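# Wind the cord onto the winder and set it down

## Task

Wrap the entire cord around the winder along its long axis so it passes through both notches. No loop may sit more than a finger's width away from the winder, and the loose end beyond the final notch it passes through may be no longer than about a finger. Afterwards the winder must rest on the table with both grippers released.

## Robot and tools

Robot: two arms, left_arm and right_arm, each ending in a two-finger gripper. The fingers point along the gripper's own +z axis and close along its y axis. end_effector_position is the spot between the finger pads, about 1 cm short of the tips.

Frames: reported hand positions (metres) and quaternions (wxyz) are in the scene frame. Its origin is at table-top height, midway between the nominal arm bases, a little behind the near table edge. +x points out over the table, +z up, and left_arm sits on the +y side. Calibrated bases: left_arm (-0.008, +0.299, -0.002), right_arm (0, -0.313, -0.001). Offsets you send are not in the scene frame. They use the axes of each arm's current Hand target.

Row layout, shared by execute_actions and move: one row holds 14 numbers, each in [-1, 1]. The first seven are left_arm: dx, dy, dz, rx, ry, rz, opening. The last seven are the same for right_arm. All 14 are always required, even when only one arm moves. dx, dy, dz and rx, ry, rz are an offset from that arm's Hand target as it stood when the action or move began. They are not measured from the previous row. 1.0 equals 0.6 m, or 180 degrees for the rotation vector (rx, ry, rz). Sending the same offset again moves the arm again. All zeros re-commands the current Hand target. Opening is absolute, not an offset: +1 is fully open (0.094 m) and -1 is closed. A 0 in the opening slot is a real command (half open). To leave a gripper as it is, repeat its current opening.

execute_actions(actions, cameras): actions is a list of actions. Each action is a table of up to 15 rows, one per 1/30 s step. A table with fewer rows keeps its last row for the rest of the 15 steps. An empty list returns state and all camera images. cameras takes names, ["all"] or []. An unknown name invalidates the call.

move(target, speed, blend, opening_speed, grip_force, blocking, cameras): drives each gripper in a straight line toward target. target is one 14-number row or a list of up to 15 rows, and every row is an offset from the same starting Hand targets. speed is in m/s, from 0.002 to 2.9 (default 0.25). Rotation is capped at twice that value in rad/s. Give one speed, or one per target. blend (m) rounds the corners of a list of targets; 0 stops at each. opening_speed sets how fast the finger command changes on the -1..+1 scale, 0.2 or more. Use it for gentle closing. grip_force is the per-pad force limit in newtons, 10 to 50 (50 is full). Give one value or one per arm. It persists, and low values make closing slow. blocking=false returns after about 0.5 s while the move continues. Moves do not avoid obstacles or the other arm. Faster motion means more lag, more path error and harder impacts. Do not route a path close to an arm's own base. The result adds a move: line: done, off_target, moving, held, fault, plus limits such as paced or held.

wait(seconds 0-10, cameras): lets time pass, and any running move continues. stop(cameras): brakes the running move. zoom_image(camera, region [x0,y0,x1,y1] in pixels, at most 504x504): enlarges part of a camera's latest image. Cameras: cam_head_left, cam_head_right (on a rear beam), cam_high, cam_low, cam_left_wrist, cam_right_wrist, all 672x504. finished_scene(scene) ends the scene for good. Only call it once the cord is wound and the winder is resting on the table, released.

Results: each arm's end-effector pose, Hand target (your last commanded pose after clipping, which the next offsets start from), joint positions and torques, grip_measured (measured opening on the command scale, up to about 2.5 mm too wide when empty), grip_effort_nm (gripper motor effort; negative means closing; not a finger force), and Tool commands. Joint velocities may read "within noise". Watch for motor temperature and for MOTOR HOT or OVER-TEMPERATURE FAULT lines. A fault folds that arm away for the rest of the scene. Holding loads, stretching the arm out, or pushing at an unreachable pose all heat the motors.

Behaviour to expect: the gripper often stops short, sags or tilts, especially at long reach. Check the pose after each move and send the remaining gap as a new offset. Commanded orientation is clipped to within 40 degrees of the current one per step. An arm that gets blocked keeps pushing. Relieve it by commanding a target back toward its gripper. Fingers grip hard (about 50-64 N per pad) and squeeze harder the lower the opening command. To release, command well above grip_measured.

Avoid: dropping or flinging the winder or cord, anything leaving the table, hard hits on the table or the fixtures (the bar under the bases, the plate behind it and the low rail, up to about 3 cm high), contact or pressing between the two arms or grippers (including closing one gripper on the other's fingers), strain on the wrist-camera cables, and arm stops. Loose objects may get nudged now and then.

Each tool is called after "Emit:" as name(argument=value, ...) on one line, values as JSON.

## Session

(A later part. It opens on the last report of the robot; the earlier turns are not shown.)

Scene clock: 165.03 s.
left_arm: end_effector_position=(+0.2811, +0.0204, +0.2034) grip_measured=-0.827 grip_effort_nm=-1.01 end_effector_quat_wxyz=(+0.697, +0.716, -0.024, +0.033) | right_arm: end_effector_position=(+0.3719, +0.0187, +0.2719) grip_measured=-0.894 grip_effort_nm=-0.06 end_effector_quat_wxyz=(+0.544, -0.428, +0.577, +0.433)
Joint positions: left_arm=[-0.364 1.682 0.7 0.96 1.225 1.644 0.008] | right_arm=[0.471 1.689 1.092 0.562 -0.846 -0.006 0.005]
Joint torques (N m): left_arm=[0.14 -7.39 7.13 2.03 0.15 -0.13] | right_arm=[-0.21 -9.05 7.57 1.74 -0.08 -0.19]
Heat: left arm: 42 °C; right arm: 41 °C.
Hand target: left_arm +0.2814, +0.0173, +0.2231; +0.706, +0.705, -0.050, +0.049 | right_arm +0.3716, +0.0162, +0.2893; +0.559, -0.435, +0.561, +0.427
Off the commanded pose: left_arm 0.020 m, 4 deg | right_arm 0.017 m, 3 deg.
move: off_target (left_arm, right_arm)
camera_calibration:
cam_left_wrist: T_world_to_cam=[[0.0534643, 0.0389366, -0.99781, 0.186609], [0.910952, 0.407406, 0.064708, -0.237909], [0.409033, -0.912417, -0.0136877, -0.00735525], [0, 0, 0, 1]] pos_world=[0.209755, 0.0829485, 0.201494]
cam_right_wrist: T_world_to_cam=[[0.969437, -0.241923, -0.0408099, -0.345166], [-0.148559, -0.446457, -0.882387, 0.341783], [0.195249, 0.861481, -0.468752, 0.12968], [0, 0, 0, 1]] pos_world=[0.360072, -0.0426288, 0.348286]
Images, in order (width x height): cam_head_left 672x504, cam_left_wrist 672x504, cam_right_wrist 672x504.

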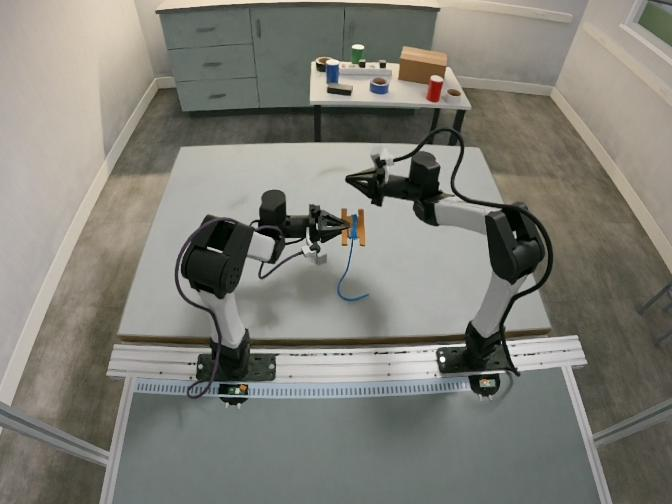

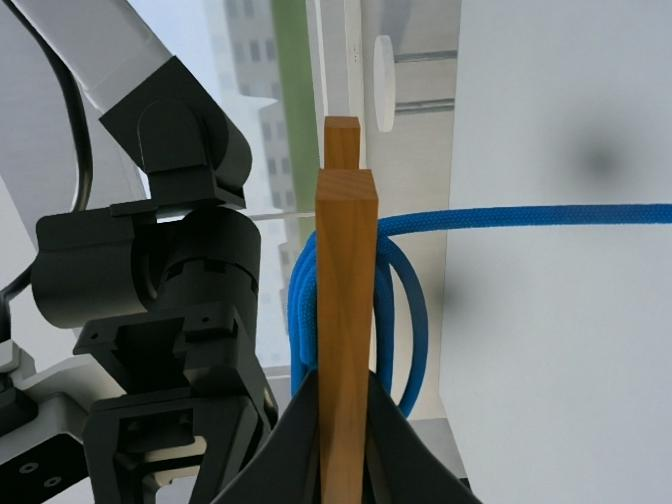

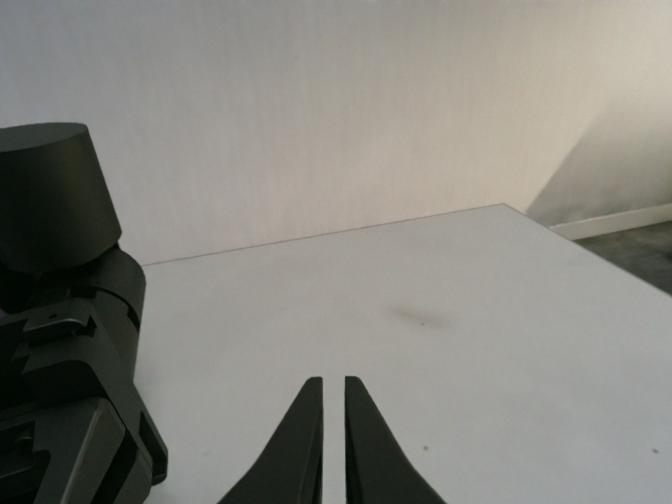

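Emit:
move(target=[[0,0,0,0,0,0,-1,0.149,0.008,-0.237,0,0,0,-0.7],[0,0,0,0,0,0,-1,0.277,0.219,-0.209,0,0,0,0.2],[0,0,0,0,0,0,-1,0.277,0.2185,-0.04,0,0,0,0.2],[0,0,0,0,0,0,-1,0.277,0.2185,-0.04,0,0,0,-0.895]], blend=[0.03,0,0,0], opening_speed=1.4, cameras=["cam_right_wrist"])

Scene clock: 170.73 s.
left_arm: end_effector_position=(+0.2811, +0.0204, +0.2034) grip_measured=-0.827 grip_effort_nm=-1.01 end_effector_quat_wxyz=(+0.697, +0.716, -0.024, +0.033) | right_arm: end_effector_position=(+0.2370, +0.0214, +0.1179) grip_measured=-0.893 grip_effort_nm=-0.11 end_effector_quat_wxyz=(+0.552, -0.439, +0.567, +0.426)
Joint positions: left_arm=[-0.364 1.682 0.7 0.96 1.225 1.644 0.008] | right_arm=[0.718 1.853 0.388 1.443 -0.606 -0.026 0.005]
Joint torques (N m): left_arm=[0.12 -7.34 7.13 2.03 0.13 -0.13] | right_arm=[0.7 -4.94 3.96 2 0.11 0.04]
Heat: left arm: 42 °C; right arm: 43 °C.
Hand target: left_arm +0.2814, +0.0173, +0.2231; +0.706, +0.705, -0.050, +0.049 | right_arm +0.2396, +0.0248, +0.1223; +0.560, -0.435, +0.561, +0.427
Off the commanded pose: left_arm 0.020 m, 4 deg | right_arm 0.006 m, 1 deg.
move: off_target (left_arm); target 2's new opening was sent with right_arm's hand 0.014 m and 5 deg from that target
camera_calibration:
cam_right_wrist: T_world_to_cam=[[0.971979, -0.234965, -0.00700234, -0.224775], [-0.115313, -0.450631, -0.885232, 0.179662], [0.204843, 0.861234, -0.465098, 0.0787908], [0, 0, 0, 1]] pos_world=[0.223054, -0.0397102, 0.194114]
Images, in order (width x height): cam_right_wrist 672x504.

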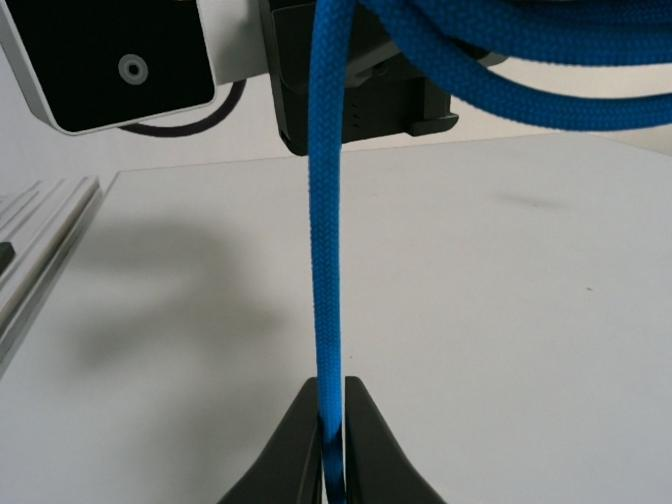

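Emit:
move(target=[[0,0,0,0,0,0,-1,-0.008,-0.0235,0,0,0,0,-0.895],[0,0,0,0,0,0,-1,-0.042,-0.071,0.009,0,0,0,-0.895],[0,0,0,0,0,0,-1,-0.072,-0.212,0.044,0,0,0,-0.895],[0,0,0,0,0,0,-1,-0.18,-0.225,0.047,0,0,0,-0.895],[0,0,0,0,0,0,-1,-0.272,-0.221,0.036,0,-0.07,0,-0.895],[0,0,0,0,0,0,-1,-0.3,-0.207,-0.04,0,-0.13,0,-0.895],[0,0,0,0,0,0,-1,-0.3,-0.0735,-0.071,-0.1,-0.13,0,-0.895],[0,0,0,0,0,0,-1,-0.3,0.055,-0.109,-0.16,-0.12,0,-0.895],[0,0,0,0,0,0,-1,-0.267,0.115,-0.045,-0.167,-0.05,0,-0.895],[0,0,0,0,0,0,-1,-0.175,0.14,-0.05,-0.167,0,0,-0.895],[0,0,0,0,0,0,-1,-0.055,0.118,-0.048,-0.167,0,0,-0.895]], blend=[0.01,0.015,0.02,0.02,0.015,0.02,0.02,0.02,0.015,0.015,0], speed=0.16, cameras=["cam_left_wrist","cam_right_wrist","cam_head_left"])

Emit:
zoom_image(camera="cam_head_left", region=[290, 180, 420, 320])

Scene clock: 177.90 s.
left_arm: end_effector_position=(+0.2783, +0.0168, +0.2215) grip_measured=-0.827 grip_effort_nm=-1.01 end_effector_quat_wxyz=(+0.706, +0.705, -0.051, +0.043) | right_arm: end_effector_position=(+0.1645, +0.0175, +0.1571) grip_measured=-0.895 grip_effort_nm=-0.04 end_effector_quat_wxyz=(-0.428, +0.566, -0.433, -0.556)
Joint positions: left_arm=[-0.372 1.673 0.725 1.015 1.242 1.613 0.008] | right_arm=[0.668 1.672 0.46 1.179 -1.173 -0.05 0.005]
Joint torques (N m): left_arm=[0.76 -6.13 5.39 1.48 -0.08 0.12] | right_arm=[0.03 -4.44 3.14 1.74 -0.08 -0.03]
Heat: left arm: 41 °C; right arm: 44 °C.
Hand target: left_arm +0.2815, +0.0173, +0.2231; +0.706, +0.705, -0.050, +0.049 | right_arm +0.1635, +0.0155, +0.1550; -0.427, +0.566, -0.431, -0.558
Off the commanded pose: left_arm 0.004 m, 1 deg | right_arm 0.003 m, 0 deg.
move: done; blend cut to 0.0075 m at target 1
camera_calibration:
cam_left_wrist: T_world_to_cam=[[0.106945, 0.00858935, -0.994228, 0.189773], [0.917043, 0.38553, 0.101973, -0.24468], [0.384181, -0.922655, 0.0333536, -0.0125145], [0, 0, 0, 1]] pos_world=[0.208895, 0.0811548, 0.214046]
cam_right_wrist: T_world_to_cam=[[0.961096, 0.276184, -0.00401179, -0.162617], [0.121866, -0.437029, -0.891154, 0.165904], [-0.247876, 0.855996, -0.453684, 0.188017], [0, 0, 0, 1]] pos_world=[0.182678, -0.0435252, 0.232494]
Images, in order (width x height): cam_head_left 672x504, cam_left_wrist 672x504, cam_right_wrist 672x504.

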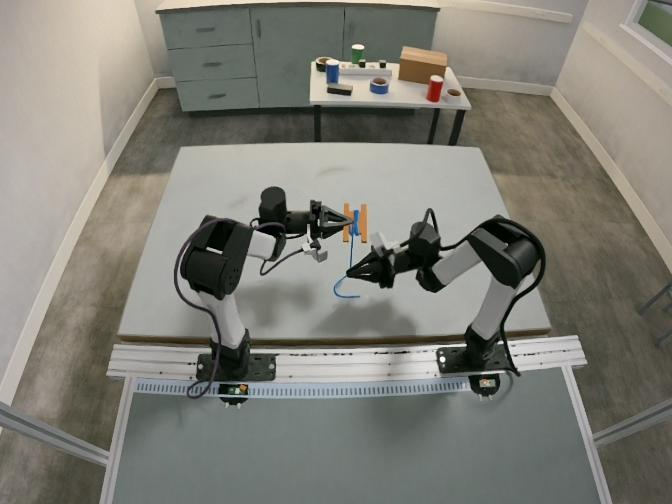

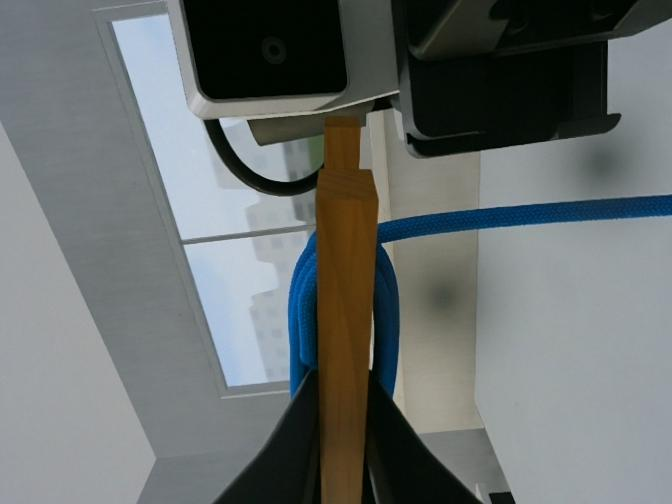

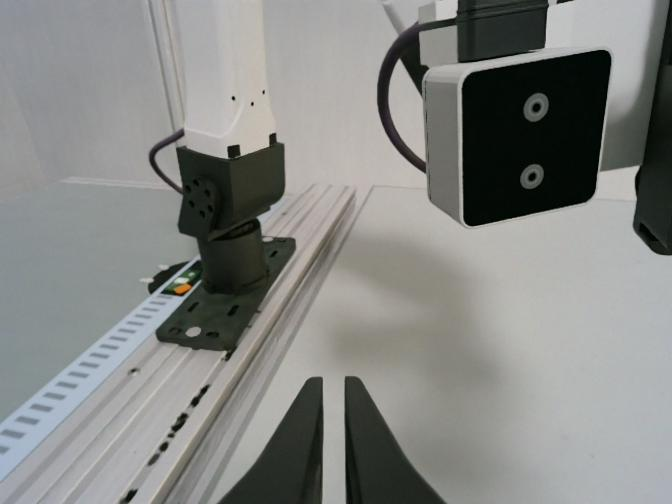

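Scaled by 3.600 from the camera's 672x504 image, which has a finer 960x720 frame.

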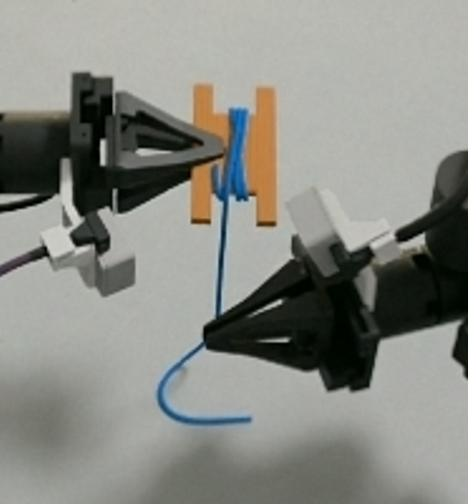

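Emit:
execute_actions(actions=[[[0,0,0,0,0,0,-1,0,0,-0.2,0,0,0,-0.86]]], cameras=["cam_head_right","cam_right_wrist","cam_head_left"])

Emit:
zoom_image(camera="cam_head_right", region=[330, 190, 400, 300])

Emit:
zoom_image(camera="cam_head_left", region=[325, 190, 385, 260])

Scene clock: 179.30 s.
left_arm: end_effector_position=(+0.2783, +0.0168, +0.2215) grip_measured=-0.827 grip_effort_nm=-1.01 end_effector_quat_wxyz=(+0.706, +0.705, -0.051, +0.043) | right_arm: end_effector_position=(+0.1979, -0.0974, +0.1540) grip_measured=-0.862 grip_effort_nm=0.08 end_effector_quat_wxyz=(-0.448, +0.539, -0.459, -0.545)
Joint positions: left_arm=[-0.372 1.673 0.725 1.015 1.242 1.613 0.008] | right_arm=[0.195 1.576 0.332 1.177 -1.561 -0.065 0.006]
Joint torques (N m): left_arm=[0.73 -6.13 5.39 1.48 -0.08 0.12] | right_arm=[-0.28 -5.61 3 1.32 -0.11 -0.14]
Heat: left arm: 41 °C; right arm: 44 °C.
Hand target: left_arm +0.2815, +0.0173, +0.2231; +0.706, +0.705, -0.050, +0.049 | right_arm +0.1951, -0.1003, +0.1565; -0.428, +0.566, -0.431, -0.558
Off the commanded pose: left_arm 0.004 m, 1 deg | right_arm 0.005 m, 5 deg.
joint sent to its limit (right arm) — joint 5 (wrist yaw), lower limit. The joint targets are off in orientation, not in position.
camera_calibration:
cam_right_wrist: T_world_to_cam=[[0.980802, 0.193505, -0.0241472, -0.171915], [0.0646384, -0.439431, -0.895948, 0.120604], [-0.183981, 0.877186, -0.443503, 0.281054], [0, 0, 0, 1]] pos_world=[0.212527, -0.160273, 0.228551]
Images, in order (width x height): cam_head_left 672x504, cam_head_right 672x504, cam_right_wrist 672x504.

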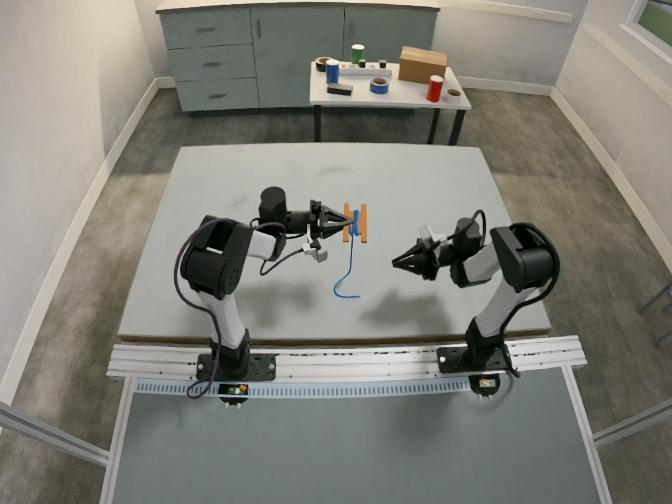

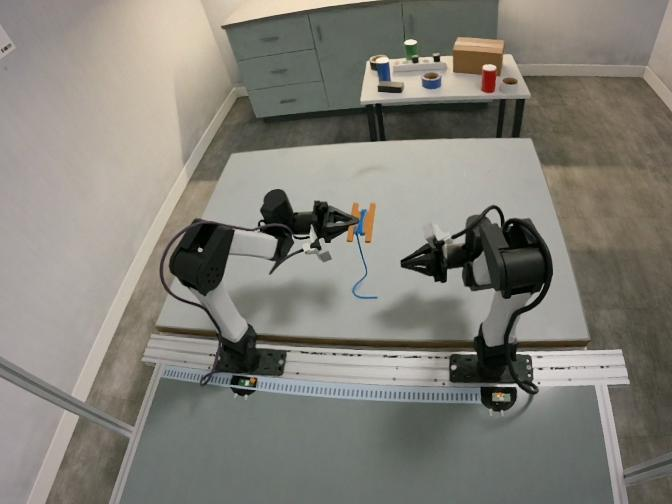

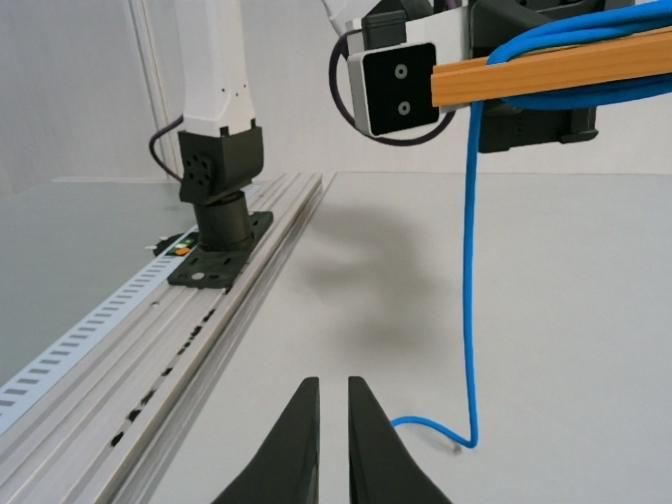

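Scaled by 4.582 from the camera's 672x504 image, which has a finer 960x720 frame.

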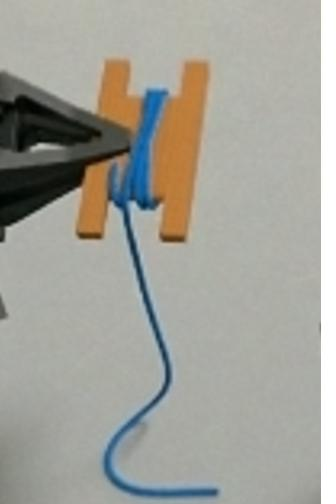

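Scaled by 7.200 from the camera's 672x504 image, which has a finer 960x720 frame.

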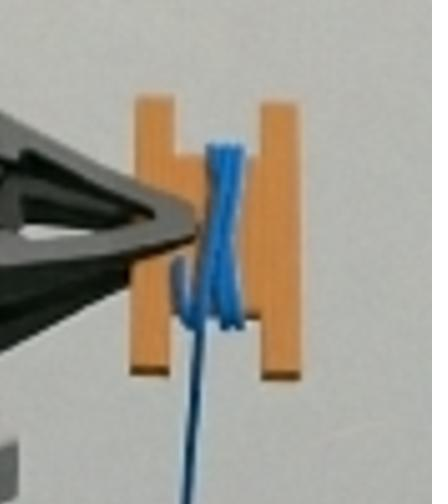

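Emit:
move(target=[[0,0,0,0,0,0,-1,0.056,-0.04,0.03,0.167,0,0,0.2],[0,0,0,0,0,0,-1,0.056,-0.1265,0.194,0.167,0,0,0.2],[0,0,0,0,0,0,-1,0.056,-0.1265,0.194,0.167,0,0,-0.9]], opening_speed=1.4, cameras=["cam_right_wrist","cam_left_wrist"])

Scene clock: 183.60 s.
left_arm: end_effector_position=(+0.2788, +0.0168, +0.2214) grip_measured=-0.827 grip_effort_nm=-1.00 end_effector_quat_wxyz=(+0.706, +0.705, -0.050, +0.044) | right_arm: end_effector_position=(+0.2351, +0.0276, +0.1161) grip_measured=-0.898 grip_effort_nm=-0.11 end_effector_quat_wxyz=(+0.550, -0.439, +0.568, +0.426)
Joint positions: left_arm=[-0.372 1.673 0.725 1.014 1.24 1.613 0.008] | right_arm=[0.741 1.864 0.398 1.44 -0.583 -0.026 0.005]
Joint torques (N m): left_arm=[0.72 -6.16 5.39 1.49 -0.05 0.11] | right_arm=[0.95 -5.04 4.27 1.97 0.15 -0.03]
Heat: left arm: 41 °C; right arm: 44 °C.
Hand target: left_arm +0.2815, +0.0173, +0.2231; +0.706, +0.705, -0.050, +0.049 | right_arm +0.2379, +0.0316, +0.1216; +0.559, -0.435, +0.561, +0.427
Off the commanded pose: left_arm 0.003 m, 1 deg | right_arm 0.007 m, 1 deg.
move: done
camera_calibration:
cam_left_wrist: T_world_to_cam=[[0.106562, 0.00893522, -0.994266, 0.189803], [0.916029, 0.388016, 0.101664, -0.244804], [0.386699, -0.921609, 0.0331628, -0.0133852], [0, 0, 0, 1]] pos_world=[0.209198, 0.0809558, 0.214046]
cam_right_wrist: T_world_to_cam=[[0.971965, -0.234955, -0.00890895, -0.221364], [-0.117708, -0.453438, -0.883481, 0.181057], [0.203539, 0.859762, -0.468382, 0.073724], [0, 0, 0, 1]] pos_world=[0.221465, -0.0332977, 0.192519]
Images, in order (width x height): cam_left_wrist 672x504, cam_right_wrist 672x504.

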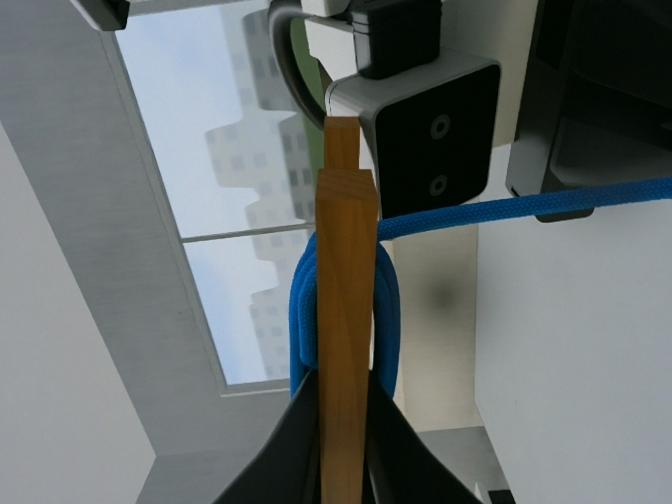

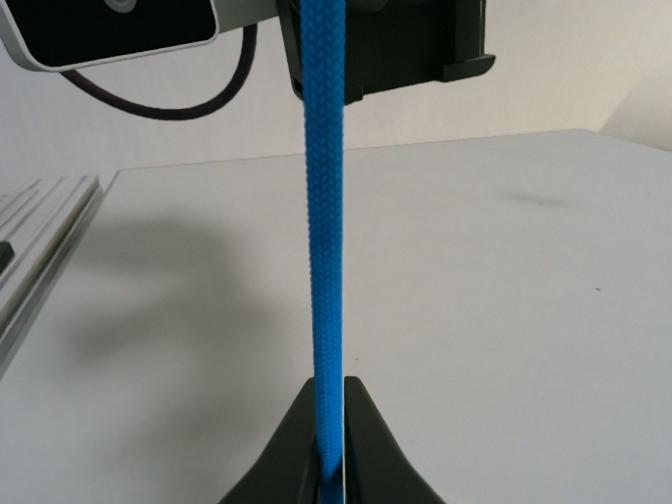

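Emit:
move(target=[[0,0,0,0,0,0,-1,-0.008,-0.0235,0,0,0,0,-0.9],[0,0,0,0,0,0,-1,-0.042,-0.071,0.009,0,0,0,-0.9],[0,0,0,0,0,0,-1,-0.072,-0.212,0.044,0,0,0,-0.9],[0,0,0,0,0,0,-1,-0.18,-0.225,0.047,0,0,0,-0.9],[0,0,0,0,0,0,-1,-0.285,-0.221,0.036,0,-0.07,0,-0.9],[0,0,0,0,0,0,-1,-0.31,-0.207,-0.045,0,-0.13,0,-0.9],[0,0,0,0,0,0,-1,-0.31,-0.0735,-0.077,-0.1,-0.13,0,-0.9],[0,0,0,0,0,0,-1,-0.31,0.055,-0.115,-0.16,-0.12,0,-0.9],[0,0,0,0,0,0,-1,-0.277,0.115,-0.05,-0.167,-0.05,0,-0.9],[0,0,0,0,0,0,-1,-0.185,0.14,-0.055,-0.167,0,0,-0.9]], blend=[0.01,0.015,0.02,0.02,0.015,0.02,0.02,0.02,0.015,0], speed=0.16, cameras=["cam_left_wrist","cam_right_wrist","cam_head_left"])

Emit:
zoom_image(camera="cam_head_left", region=[290, 180, 420, 320])

Scene clock: 190.30 s.
left_arm: end_effector_position=(+0.2387, +0.0195, +0.2148) grip_measured=-0.827 grip_effort_nm=-1.01 end_effector_quat_wxyz=(+0.702, +0.700, -0.131, -0.018) | right_arm: end_effector_position=(+0.1953, +0.0149, +0.2381) grip_measured=-0.899 grip_effort_nm=-0.04 end_effector_quat_wxyz=(+0.495, -0.521, +0.470, +0.513)
Joint positions: left_arm=[-0.381 1.672 0.697 1.058 1.433 1.624 0.008] | right_arm=[0.65 1.37 0.568 0.84 -0.998 -0.018 0.005]
Joint torques (N m): left_arm=[2.84 -6.16 5.93 1.3 -1.72 -0.23] | right_arm=[5.56 -5.55 5.05 1.15 -1.37 -0.11]
Motor temperatures (°C): left_arm=[25 34 41 40 26 25 27] | right_arm=[22 38 34 45 24 26 26]
Heat: left arm: 41 °C; right arm: 45 °C.
Hand target: left_arm +0.2814, +0.0173, +0.2230; +0.706, +0.705, -0.050, +0.049 | right_arm +0.1478, +0.0224, +0.2322; +0.427, -0.565, +0.431, +0.558
Off the commanded pose: left_arm 0.044 m, 12 deg | right_arm 0.048 m, 12 deg.
move: off_target (left_arm, right_arm); blend cut to 0.0075 m at target 1
camera_calibration:
cam_left_wrist: T_world_to_cam=[[0.13401, -0.00291195, -0.990976, 0.180358], [0.972023, 0.195046, 0.130874, -0.224277], [0.192905, -0.98079, 0.0289686, 0.0532442], [0, 0, 0, 1]] pos_world=[0.183562, 0.096491, 0.20654]
cam_right_wrist: T_world_to_cam=[[0.995937, 0.085581, 0.0280389, -0.20271], [0.0617848, -0.422796, -0.904116, 0.247773], [-0.0655205, 0.902175, -0.426365, 0.191774], [0, 0, 0, 1]] pos_world=[0.199143, -0.0509087, 0.311465]
Images, in order (width x height): cam_head_left 672x504, cam_left_wrist 672x504, cam_right_wrist 672x504.

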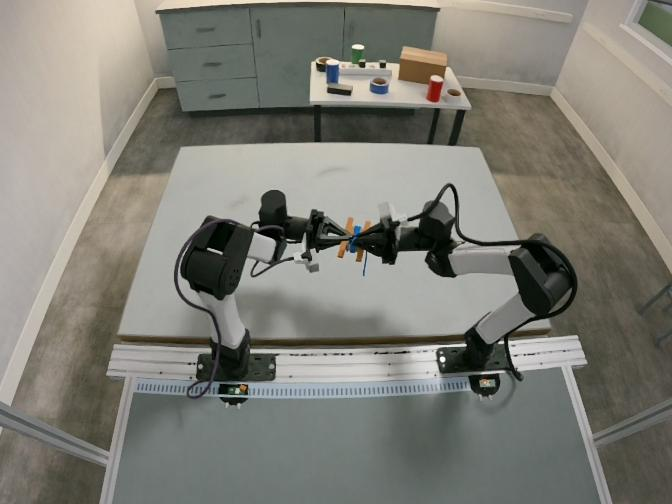

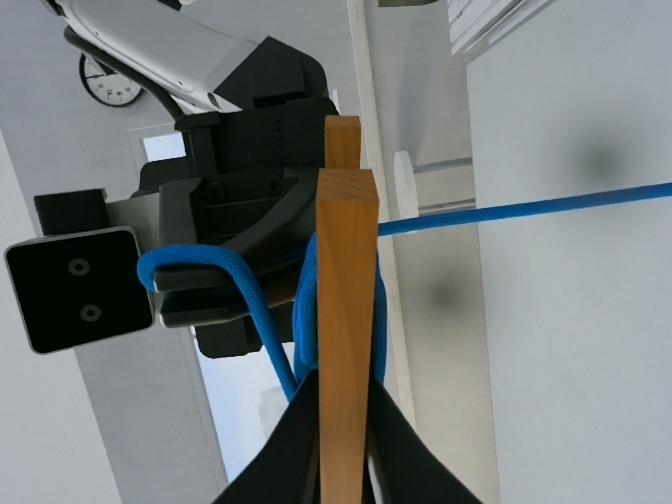

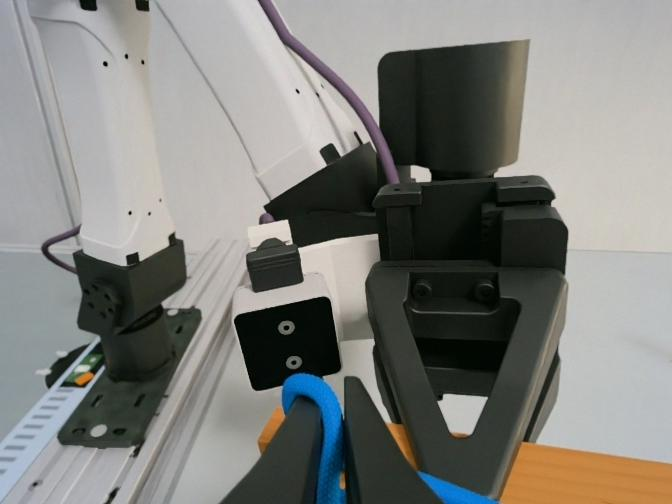

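Scaled by 3.600 from the camera's 672x504 image, which has a finer 960x720 frame.

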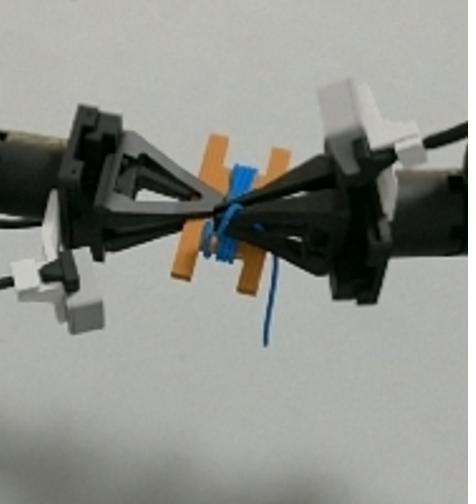

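Emit:
move(target=[[0,0,0,0,0,0,-1,-0.015,-0.07,-0.029,0,0,0,-0.9],[0,0,0,0,0,0,-1,-0.02,-0.07,-0.029,0,0,0,-0.65],[0,0,0,0,0,0,-1,-0.03,-0.07,-0.22,0,0,0,-0.65]], opening_speed=0.6, speed=0.15, cameras=["cam_left_wrist","cam_right_wrist","cam_head_left"])

Emit:
zoom_image(camera="cam_head_left", region=[310, 180, 400, 300])

Scene clock: 194.27 s.
left_arm: end_effector_position=(+0.2739, +0.0177, +0.2131) grip_measured=-0.827 grip_effort_nm=-1.01 end_effector_quat_wxyz=(+0.704, +0.708, -0.047, +0.038) | right_arm: end_effector_position=(+0.2265, -0.0908, +0.2510) grip_measured=-0.652 grip_effort_nm=0.07 end_effector_quat_wxyz=(-0.453, +0.544, -0.453, -0.542)
Joint positions: left_arm=[-0.374 1.672 0.697 1.016 1.242 1.624 0.008] | right_arm=[0.199 1.337 0.638 0.681 -1.56 -0.036 0.016]
Joint torques (N m): left_arm=[0.95 -6.13 7.38 1.49 -0.08 -0.01] | right_arm=[-0.05 -5.34 4.44 1.24 -0.12 -0.04]
Heat: left arm: 41 °C; right arm: 44 °C.
Hand target: left_arm +0.2814, +0.0173, +0.2230; +0.706, +0.705, -0.050, +0.049 | right_arm +0.2228, -0.0938, +0.2518; -0.427, +0.565, -0.431, -0.558
Off the commanded pose: left_arm 0.013 m, 1 deg | right_arm 0.005 m, 5 deg.
joint sent to its limit (right arm) — joint 5 (wrist yaw), lower limit. The joint targets are off in orientation, not in position.
move: off_target (left_arm, right_arm); target 2's new opening was sent with right_arm's hand 0.022 m and 7 deg from that target
camera_calibration:
cam_left_wrist: T_world_to_cam=[[0.0938898, 0.0168101, -0.995441, 0.185514], [0.918801, 0.383576, 0.0931386, -0.238636], [0.383393, -0.923356, 0.0205688, -0.00667951], [0, 0, 0, 1]] pos_world=[0.204402, 0.082249, 0.207032]
cam_right_wrist: T_world_to_cam=[[0.980553, 0.196169, -0.00581153, -0.203119], [0.0818939, -0.435899, -0.896262, 0.205075], [-0.178352, 0.878356, -0.443487, 0.322331], [0, 0, 0, 1]] pos_world=[0.239863, -0.153884, 0.32557]
Images, in order (width x height): cam_head_left 672x504, cam_left_wrist 672x504, cam_right_wrist 672x504.

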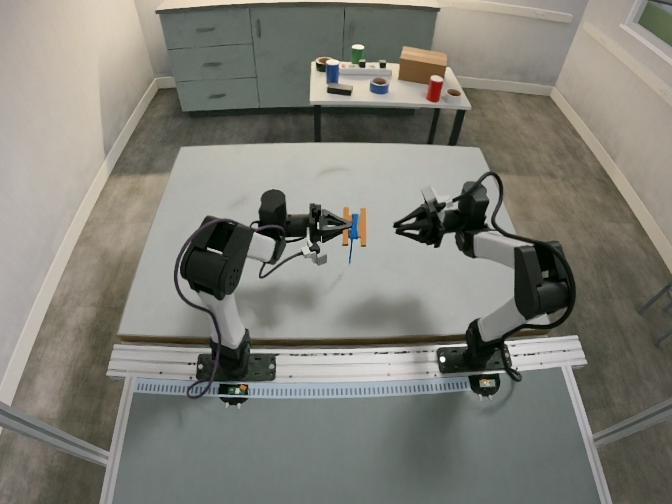

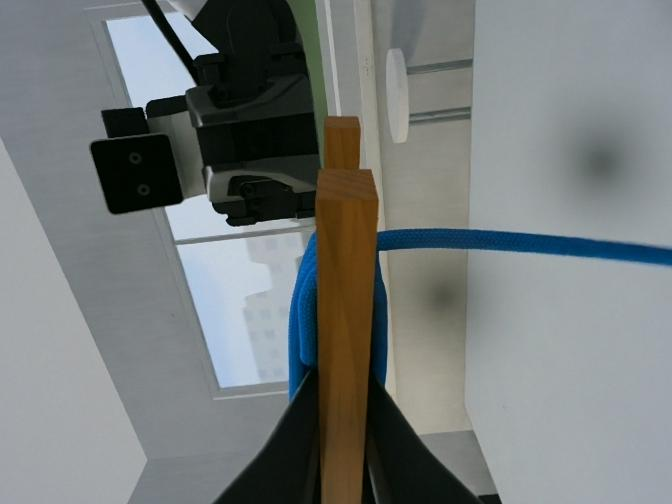

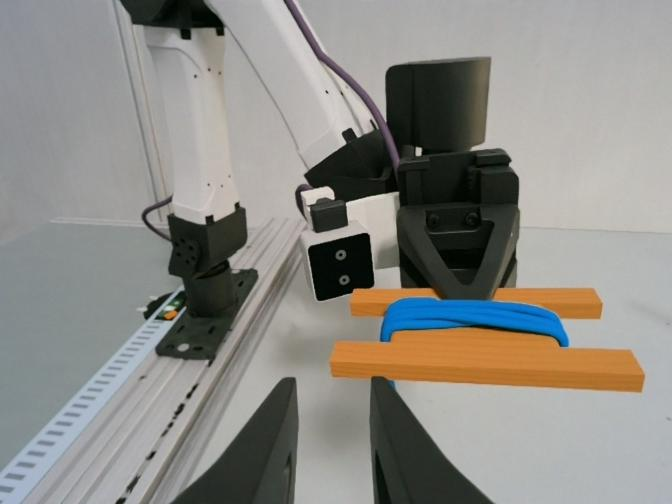

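Scaled by 4.200 from the camera's 672x504 image, which has a finer 960x720 frame.

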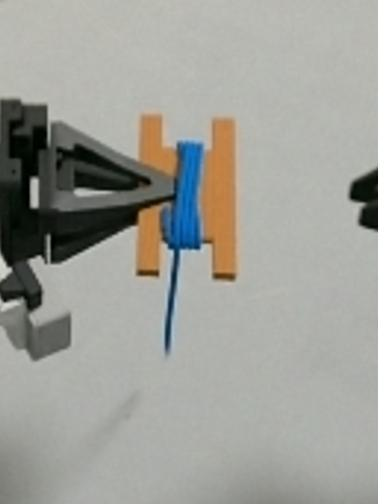

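Emit:
move(target=[[0,0,0,0,0,-0.5,-1,0,0,-0.05,0,0,0,-0.65],[0,0,0,0,0,-0.78,-1,0,0,-0.05,0,0,0,-0.65],[0,0,0,0,0,-0.99,-1,0,0,-0.05,0,0,0,-0.65]], speed=0.3, cameras=["cam_left_wrist","cam_right_wrist","cam_head_left"])

Emit:
zoom_image(camera="cam_head_left", region=[310, 180, 400, 300])

Scene clock: 202.20 s.
left_arm: end_effector_position=(+0.2763, +0.0173, +0.2084) grip_measured=-0.827 grip_effort_nm=-1.01 end_effector_quat_wxyz=(+0.038, +0.044, +0.714, -0.698) | right_arm: end_effector_position=(+0.2344, -0.1200, +0.2517) grip_measured=-0.652 grip_effort_nm=0.08 end_effector_quat_wxyz=(+0.484, -0.518, +0.484, +0.513)
Joint positions: left_arm=[-0.374 1.672 0.707 0.958 1.238 -1.476 0.008] | right_arm=[0.08 1.264 0.584 0.681 -1.561 -0.019 0.016]
Joint torques (N m): left_arm=[0.92 -6.5 6.83 2.15 0.02 0.05] | right_arm=[-0.13 -4.79 4.63 1.27 -0.1 -0.03]
Heat: left arm: 41 °C; right arm: 42 °C.
Hand target: left_arm +0.2814, +0.0173, +0.2231; +0.060, +0.061, +0.704, -0.705 | right_arm +0.2307, -0.1227, +0.2523; +0.427, -0.566, +0.431, +0.558
Off the commanded pose: left_arm 0.016 m, 3 deg | right_arm 0.005 m, 12 deg.
joint sent to its limit (right arm) — joint 5 (wrist yaw), lower limit. The joint targets are off in orientation, not in position.
move: off_target (left_arm, right_arm)
camera_calibration:
cam_left_wrist: T_world_to_cam=[[-0.0891137, -0.0096132, 0.995975, -0.183273], [-0.910793, 0.405508, -0.0775782, 0.300385], [-0.40313, -0.914041, -0.044892, 0.222798], [0, 0, 0, 1]] pos_world=[0.347073, 0.0800762, 0.21584]
cam_right_wrist: T_world_to_cam=[[0.996854, 0.0792129, -0.00270924, -0.223809], [0.0328328, -0.443812, -0.895518, 0.202722], [-0.072139, 0.892612, -0.445017, 0.327047], [0, 0, 0, 1]] pos_world=[0.240042, -0.184227, 0.326477]
Images, in order (width x height): cam_head_left 672x504, cam_left_wrist 672x504, cam_right_wrist 672x504.

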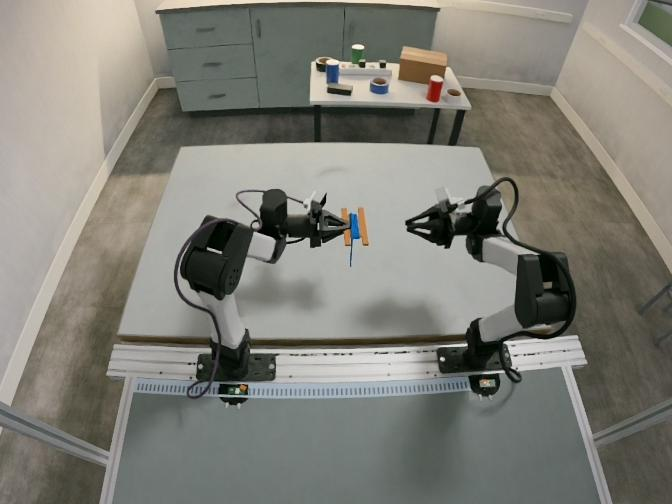

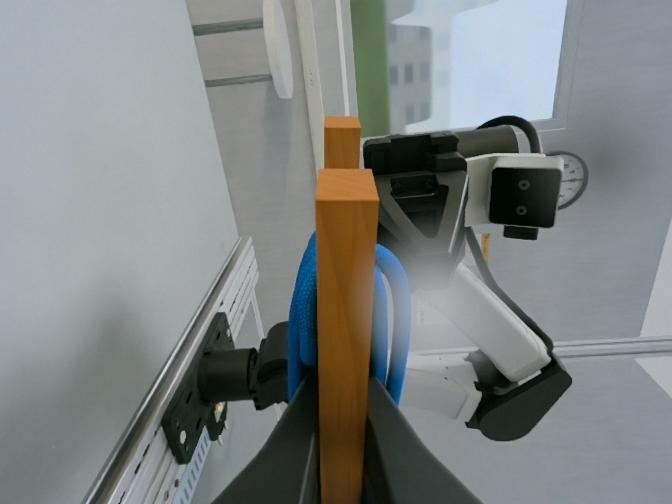

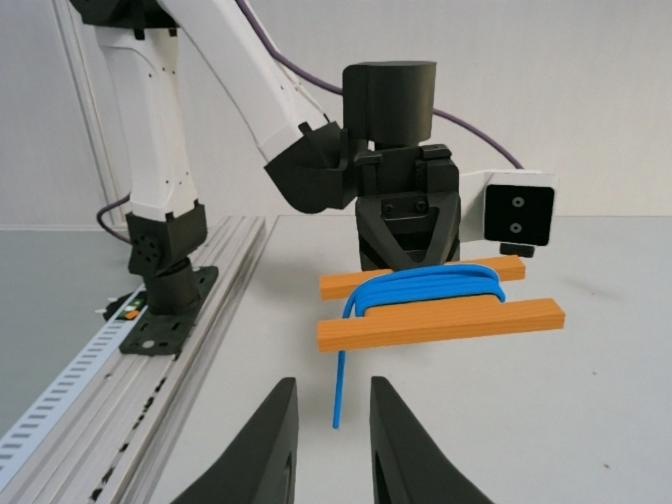

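Scaled by 4.200 from the camera's 672x504 image, which has a finer 960x720 frame.

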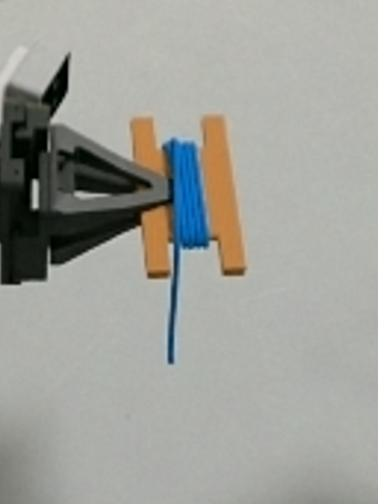

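Emit:
move(target=[[-0.065,0.101,-0.038,-0.211,0,-0.033,-1,0,0,-0.05,0,0,0,-0.65],[-0.049,0.191,-0.038,-0.211,0,-0.033,-1,0,0,-0.05,0,0,0,-0.65],[0.133,0.27,-0.038,-0.211,0,-0.033,-1,0,0,-0.05,0,0,0,-0.65]], speed=[0.25,0.15,0.08], cameras=["cam_right_wrist","cam_head_left","cam_head_right"])

Emit:
zoom_image(camera="cam_head_left", region=[310, 200, 400, 320])

Emit:
zoom_image(camera="cam_right_wrist", region=[200, 220, 560, 500])

Scene clock: 208.70 s.
left_arm: end_effector_position=(+0.2249, +0.0441, +0.0392) grip_measured=-0.827 grip_effort_nm=-1.01 end_effector_quat_wxyz=(+0.016, -0.007, +0.903, -0.430) | right_arm: end_effector_position=(+0.2423, -0.1495, +0.2525) grip_measured=-0.652 grip_effort_nm=0.08 end_effector_quat_wxyz=(+0.515, -0.487, +0.516, +0.481)
Joint positions: left_arm=[-0.502 1.615 0.65 -0.062 0.768 -0.725 0.008] | right_arm=[-0.045 1.198 0.539 0.681 -1.561 0.001 0.016]
Joint torques (N m): left_arm=[-0.02 -8.03 4.29 1.78 0.25 0.06] | right_arm=[-0.35 -3.92 4.55 1.31 -0.06 0]
Heat: left arm: 41 °C; right arm: 42 °C.
Hand target: left_arm +0.2305, +0.0398, +0.0498; +0.041, +0.002, +0.897, -0.440 | right_arm +0.2386, -0.1517, +0.2525; +0.427, -0.565, +0.431, +0.558
Off the commanded pose: left_arm 0.013 m, 3 deg | right_arm 0.004 m, 19 deg.
joint sent to its limit (right arm) — joint 5 (wrist yaw), lower limit. The joint targets are off in orientation, not in position.
move: off_target (left_arm, right_arm)
camera_calibration:
cam_right_wrist: T_world_to_cam=[[0.998967, -0.0454306, -0.000862931, -0.24898], [-0.0210598, -0.446085, -0.894743, 0.202623], [0.0402638, 0.893837, -0.446581, 0.327603], [0, 0, 0, 1]] pos_world=[0.239799, -0.213748, 0.327382]
Images, in order (width x height): cam_head_left 672x504, cam_head_right 672x504, cam_right_wrist 672x504.

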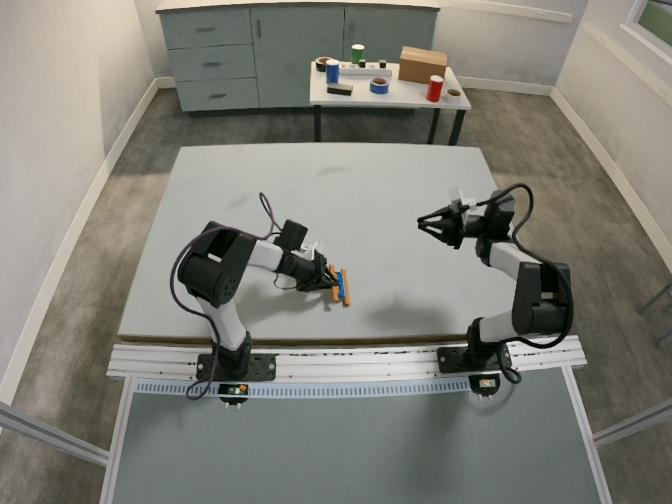

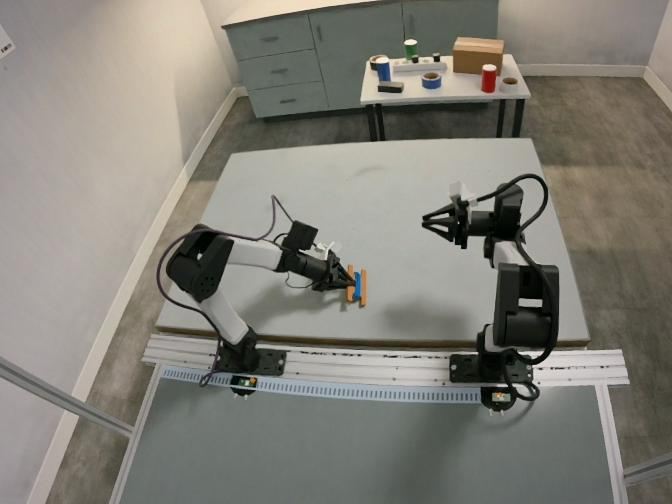

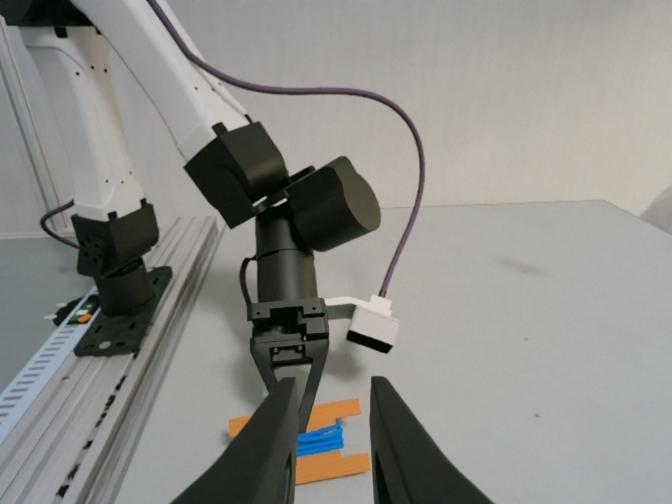

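Scaled by 4.200 from the camera's 672x504 image, which has a finer 960x720 frame.

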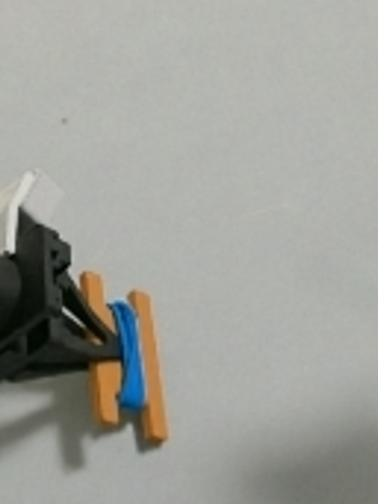

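Scaled by 1.400 from the camera's 672x504 image, which has a finer 960x720 frame.

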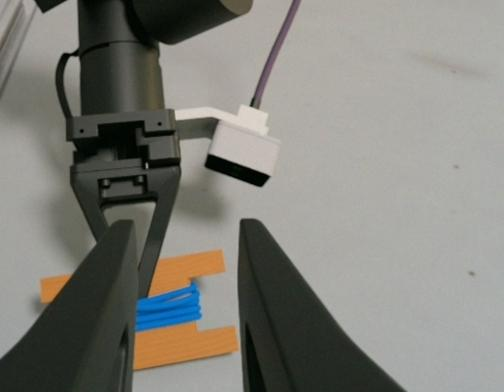

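Emit:
move(target=[[0,0.018,0.014,0,0,0,-1,0,0,0,0,0,0,-0.65],[0,0.018,0.014,0.08,0,0,-1,0,0,0,0,0,0,-0.65],[0,0.018,0.014,0.08,0,0,-0.55,0,0,0,0,0,0,-0.65]], speed=0.08, opening_speed=0.4, cameras=["cam_right_wrist","cam_head_left"])

Emit:
zoom_image(camera="cam_right_wrist", region=[200, 360, 400, 500])

Scene clock: 213.43 s.
left_arm: end_effector_position=(+0.2274, +0.0388, +0.0341) grip_measured=-0.552 grip_effort_nm=0.14 end_effector_quat_wxyz=(+0.030, +0.006, +0.840, -0.542) | right_arm: end_effector_position=(+0.2423, -0.1495, +0.2525) grip_measured=-0.652 grip_effort_nm=0.08 end_effector_quat_wxyz=(+0.515, -0.487, +0.516, +0.481)
Joint positions: left_arm=[-0.44 1.764 0.485 0.495 0.98 -0.849 0.021] | right_arm=[-0.045 1.198 0.539 0.681 -1.561 0.001 0.016]
Joint torques (N m): left_arm=[1.25 -4.75 3.21 2.02 0.41 0.08] | right_arm=[-0.17 -4.14 4.63 1.28 -0.03 0.01]
Heat: left arm: 41 °C; right arm: 41 °C.
Hand target: left_arm +0.2315, +0.0398, +0.0362; +0.040, +0.007, +0.835, -0.549 | right_arm +0.2386, -0.1517, +0.2525; +0.427, -0.565, +0.431, +0.558
Off the commanded pose: left_arm 0.005 m, 1 deg | right_arm 0.004 m, 19 deg.
joint sent to its limit (right arm) — joint 5 (wrist yaw), lower limit. The joint targets are off in orientation, not in position.
move: off_target (right_arm)
camera_calibration:
cam_right_wrist: T_world_to_cam=[[0.998967, -0.0454306, -0.000862931, -0.24898], [-0.0210598, -0.446085, -0.894743, 0.202623], [0.0402638, 0.893837, -0.446581, 0.327603], [0, 0, 0, 1]] pos_world=[0.239799, -0.213748, 0.327382]
Images, in order (width x height): cam_head_left 672x504, cam_right_wrist 672x504.

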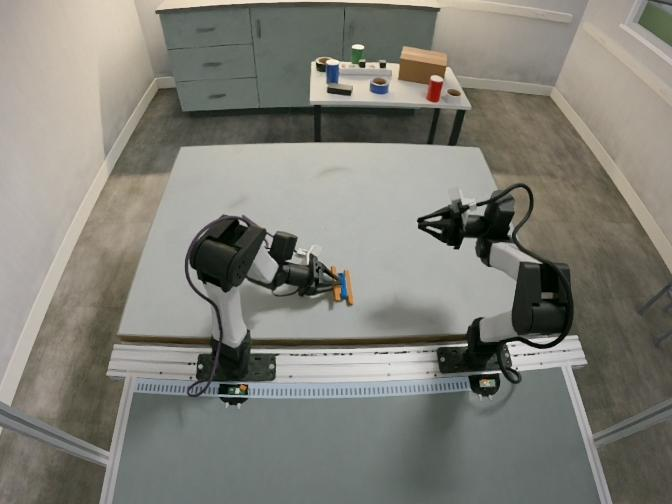

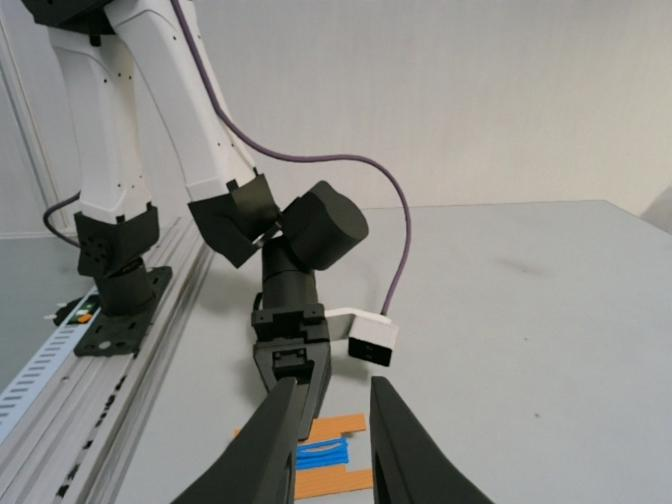

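Scaled by 2.520 from the camera's 672x504 image, which has a finer 960x720 frame.

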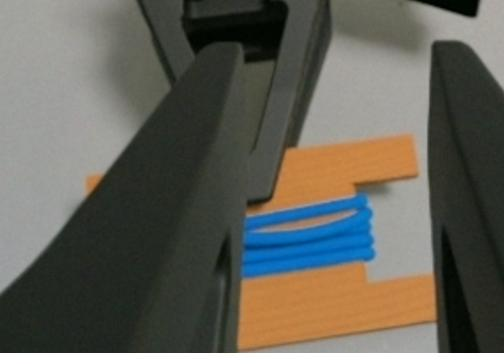

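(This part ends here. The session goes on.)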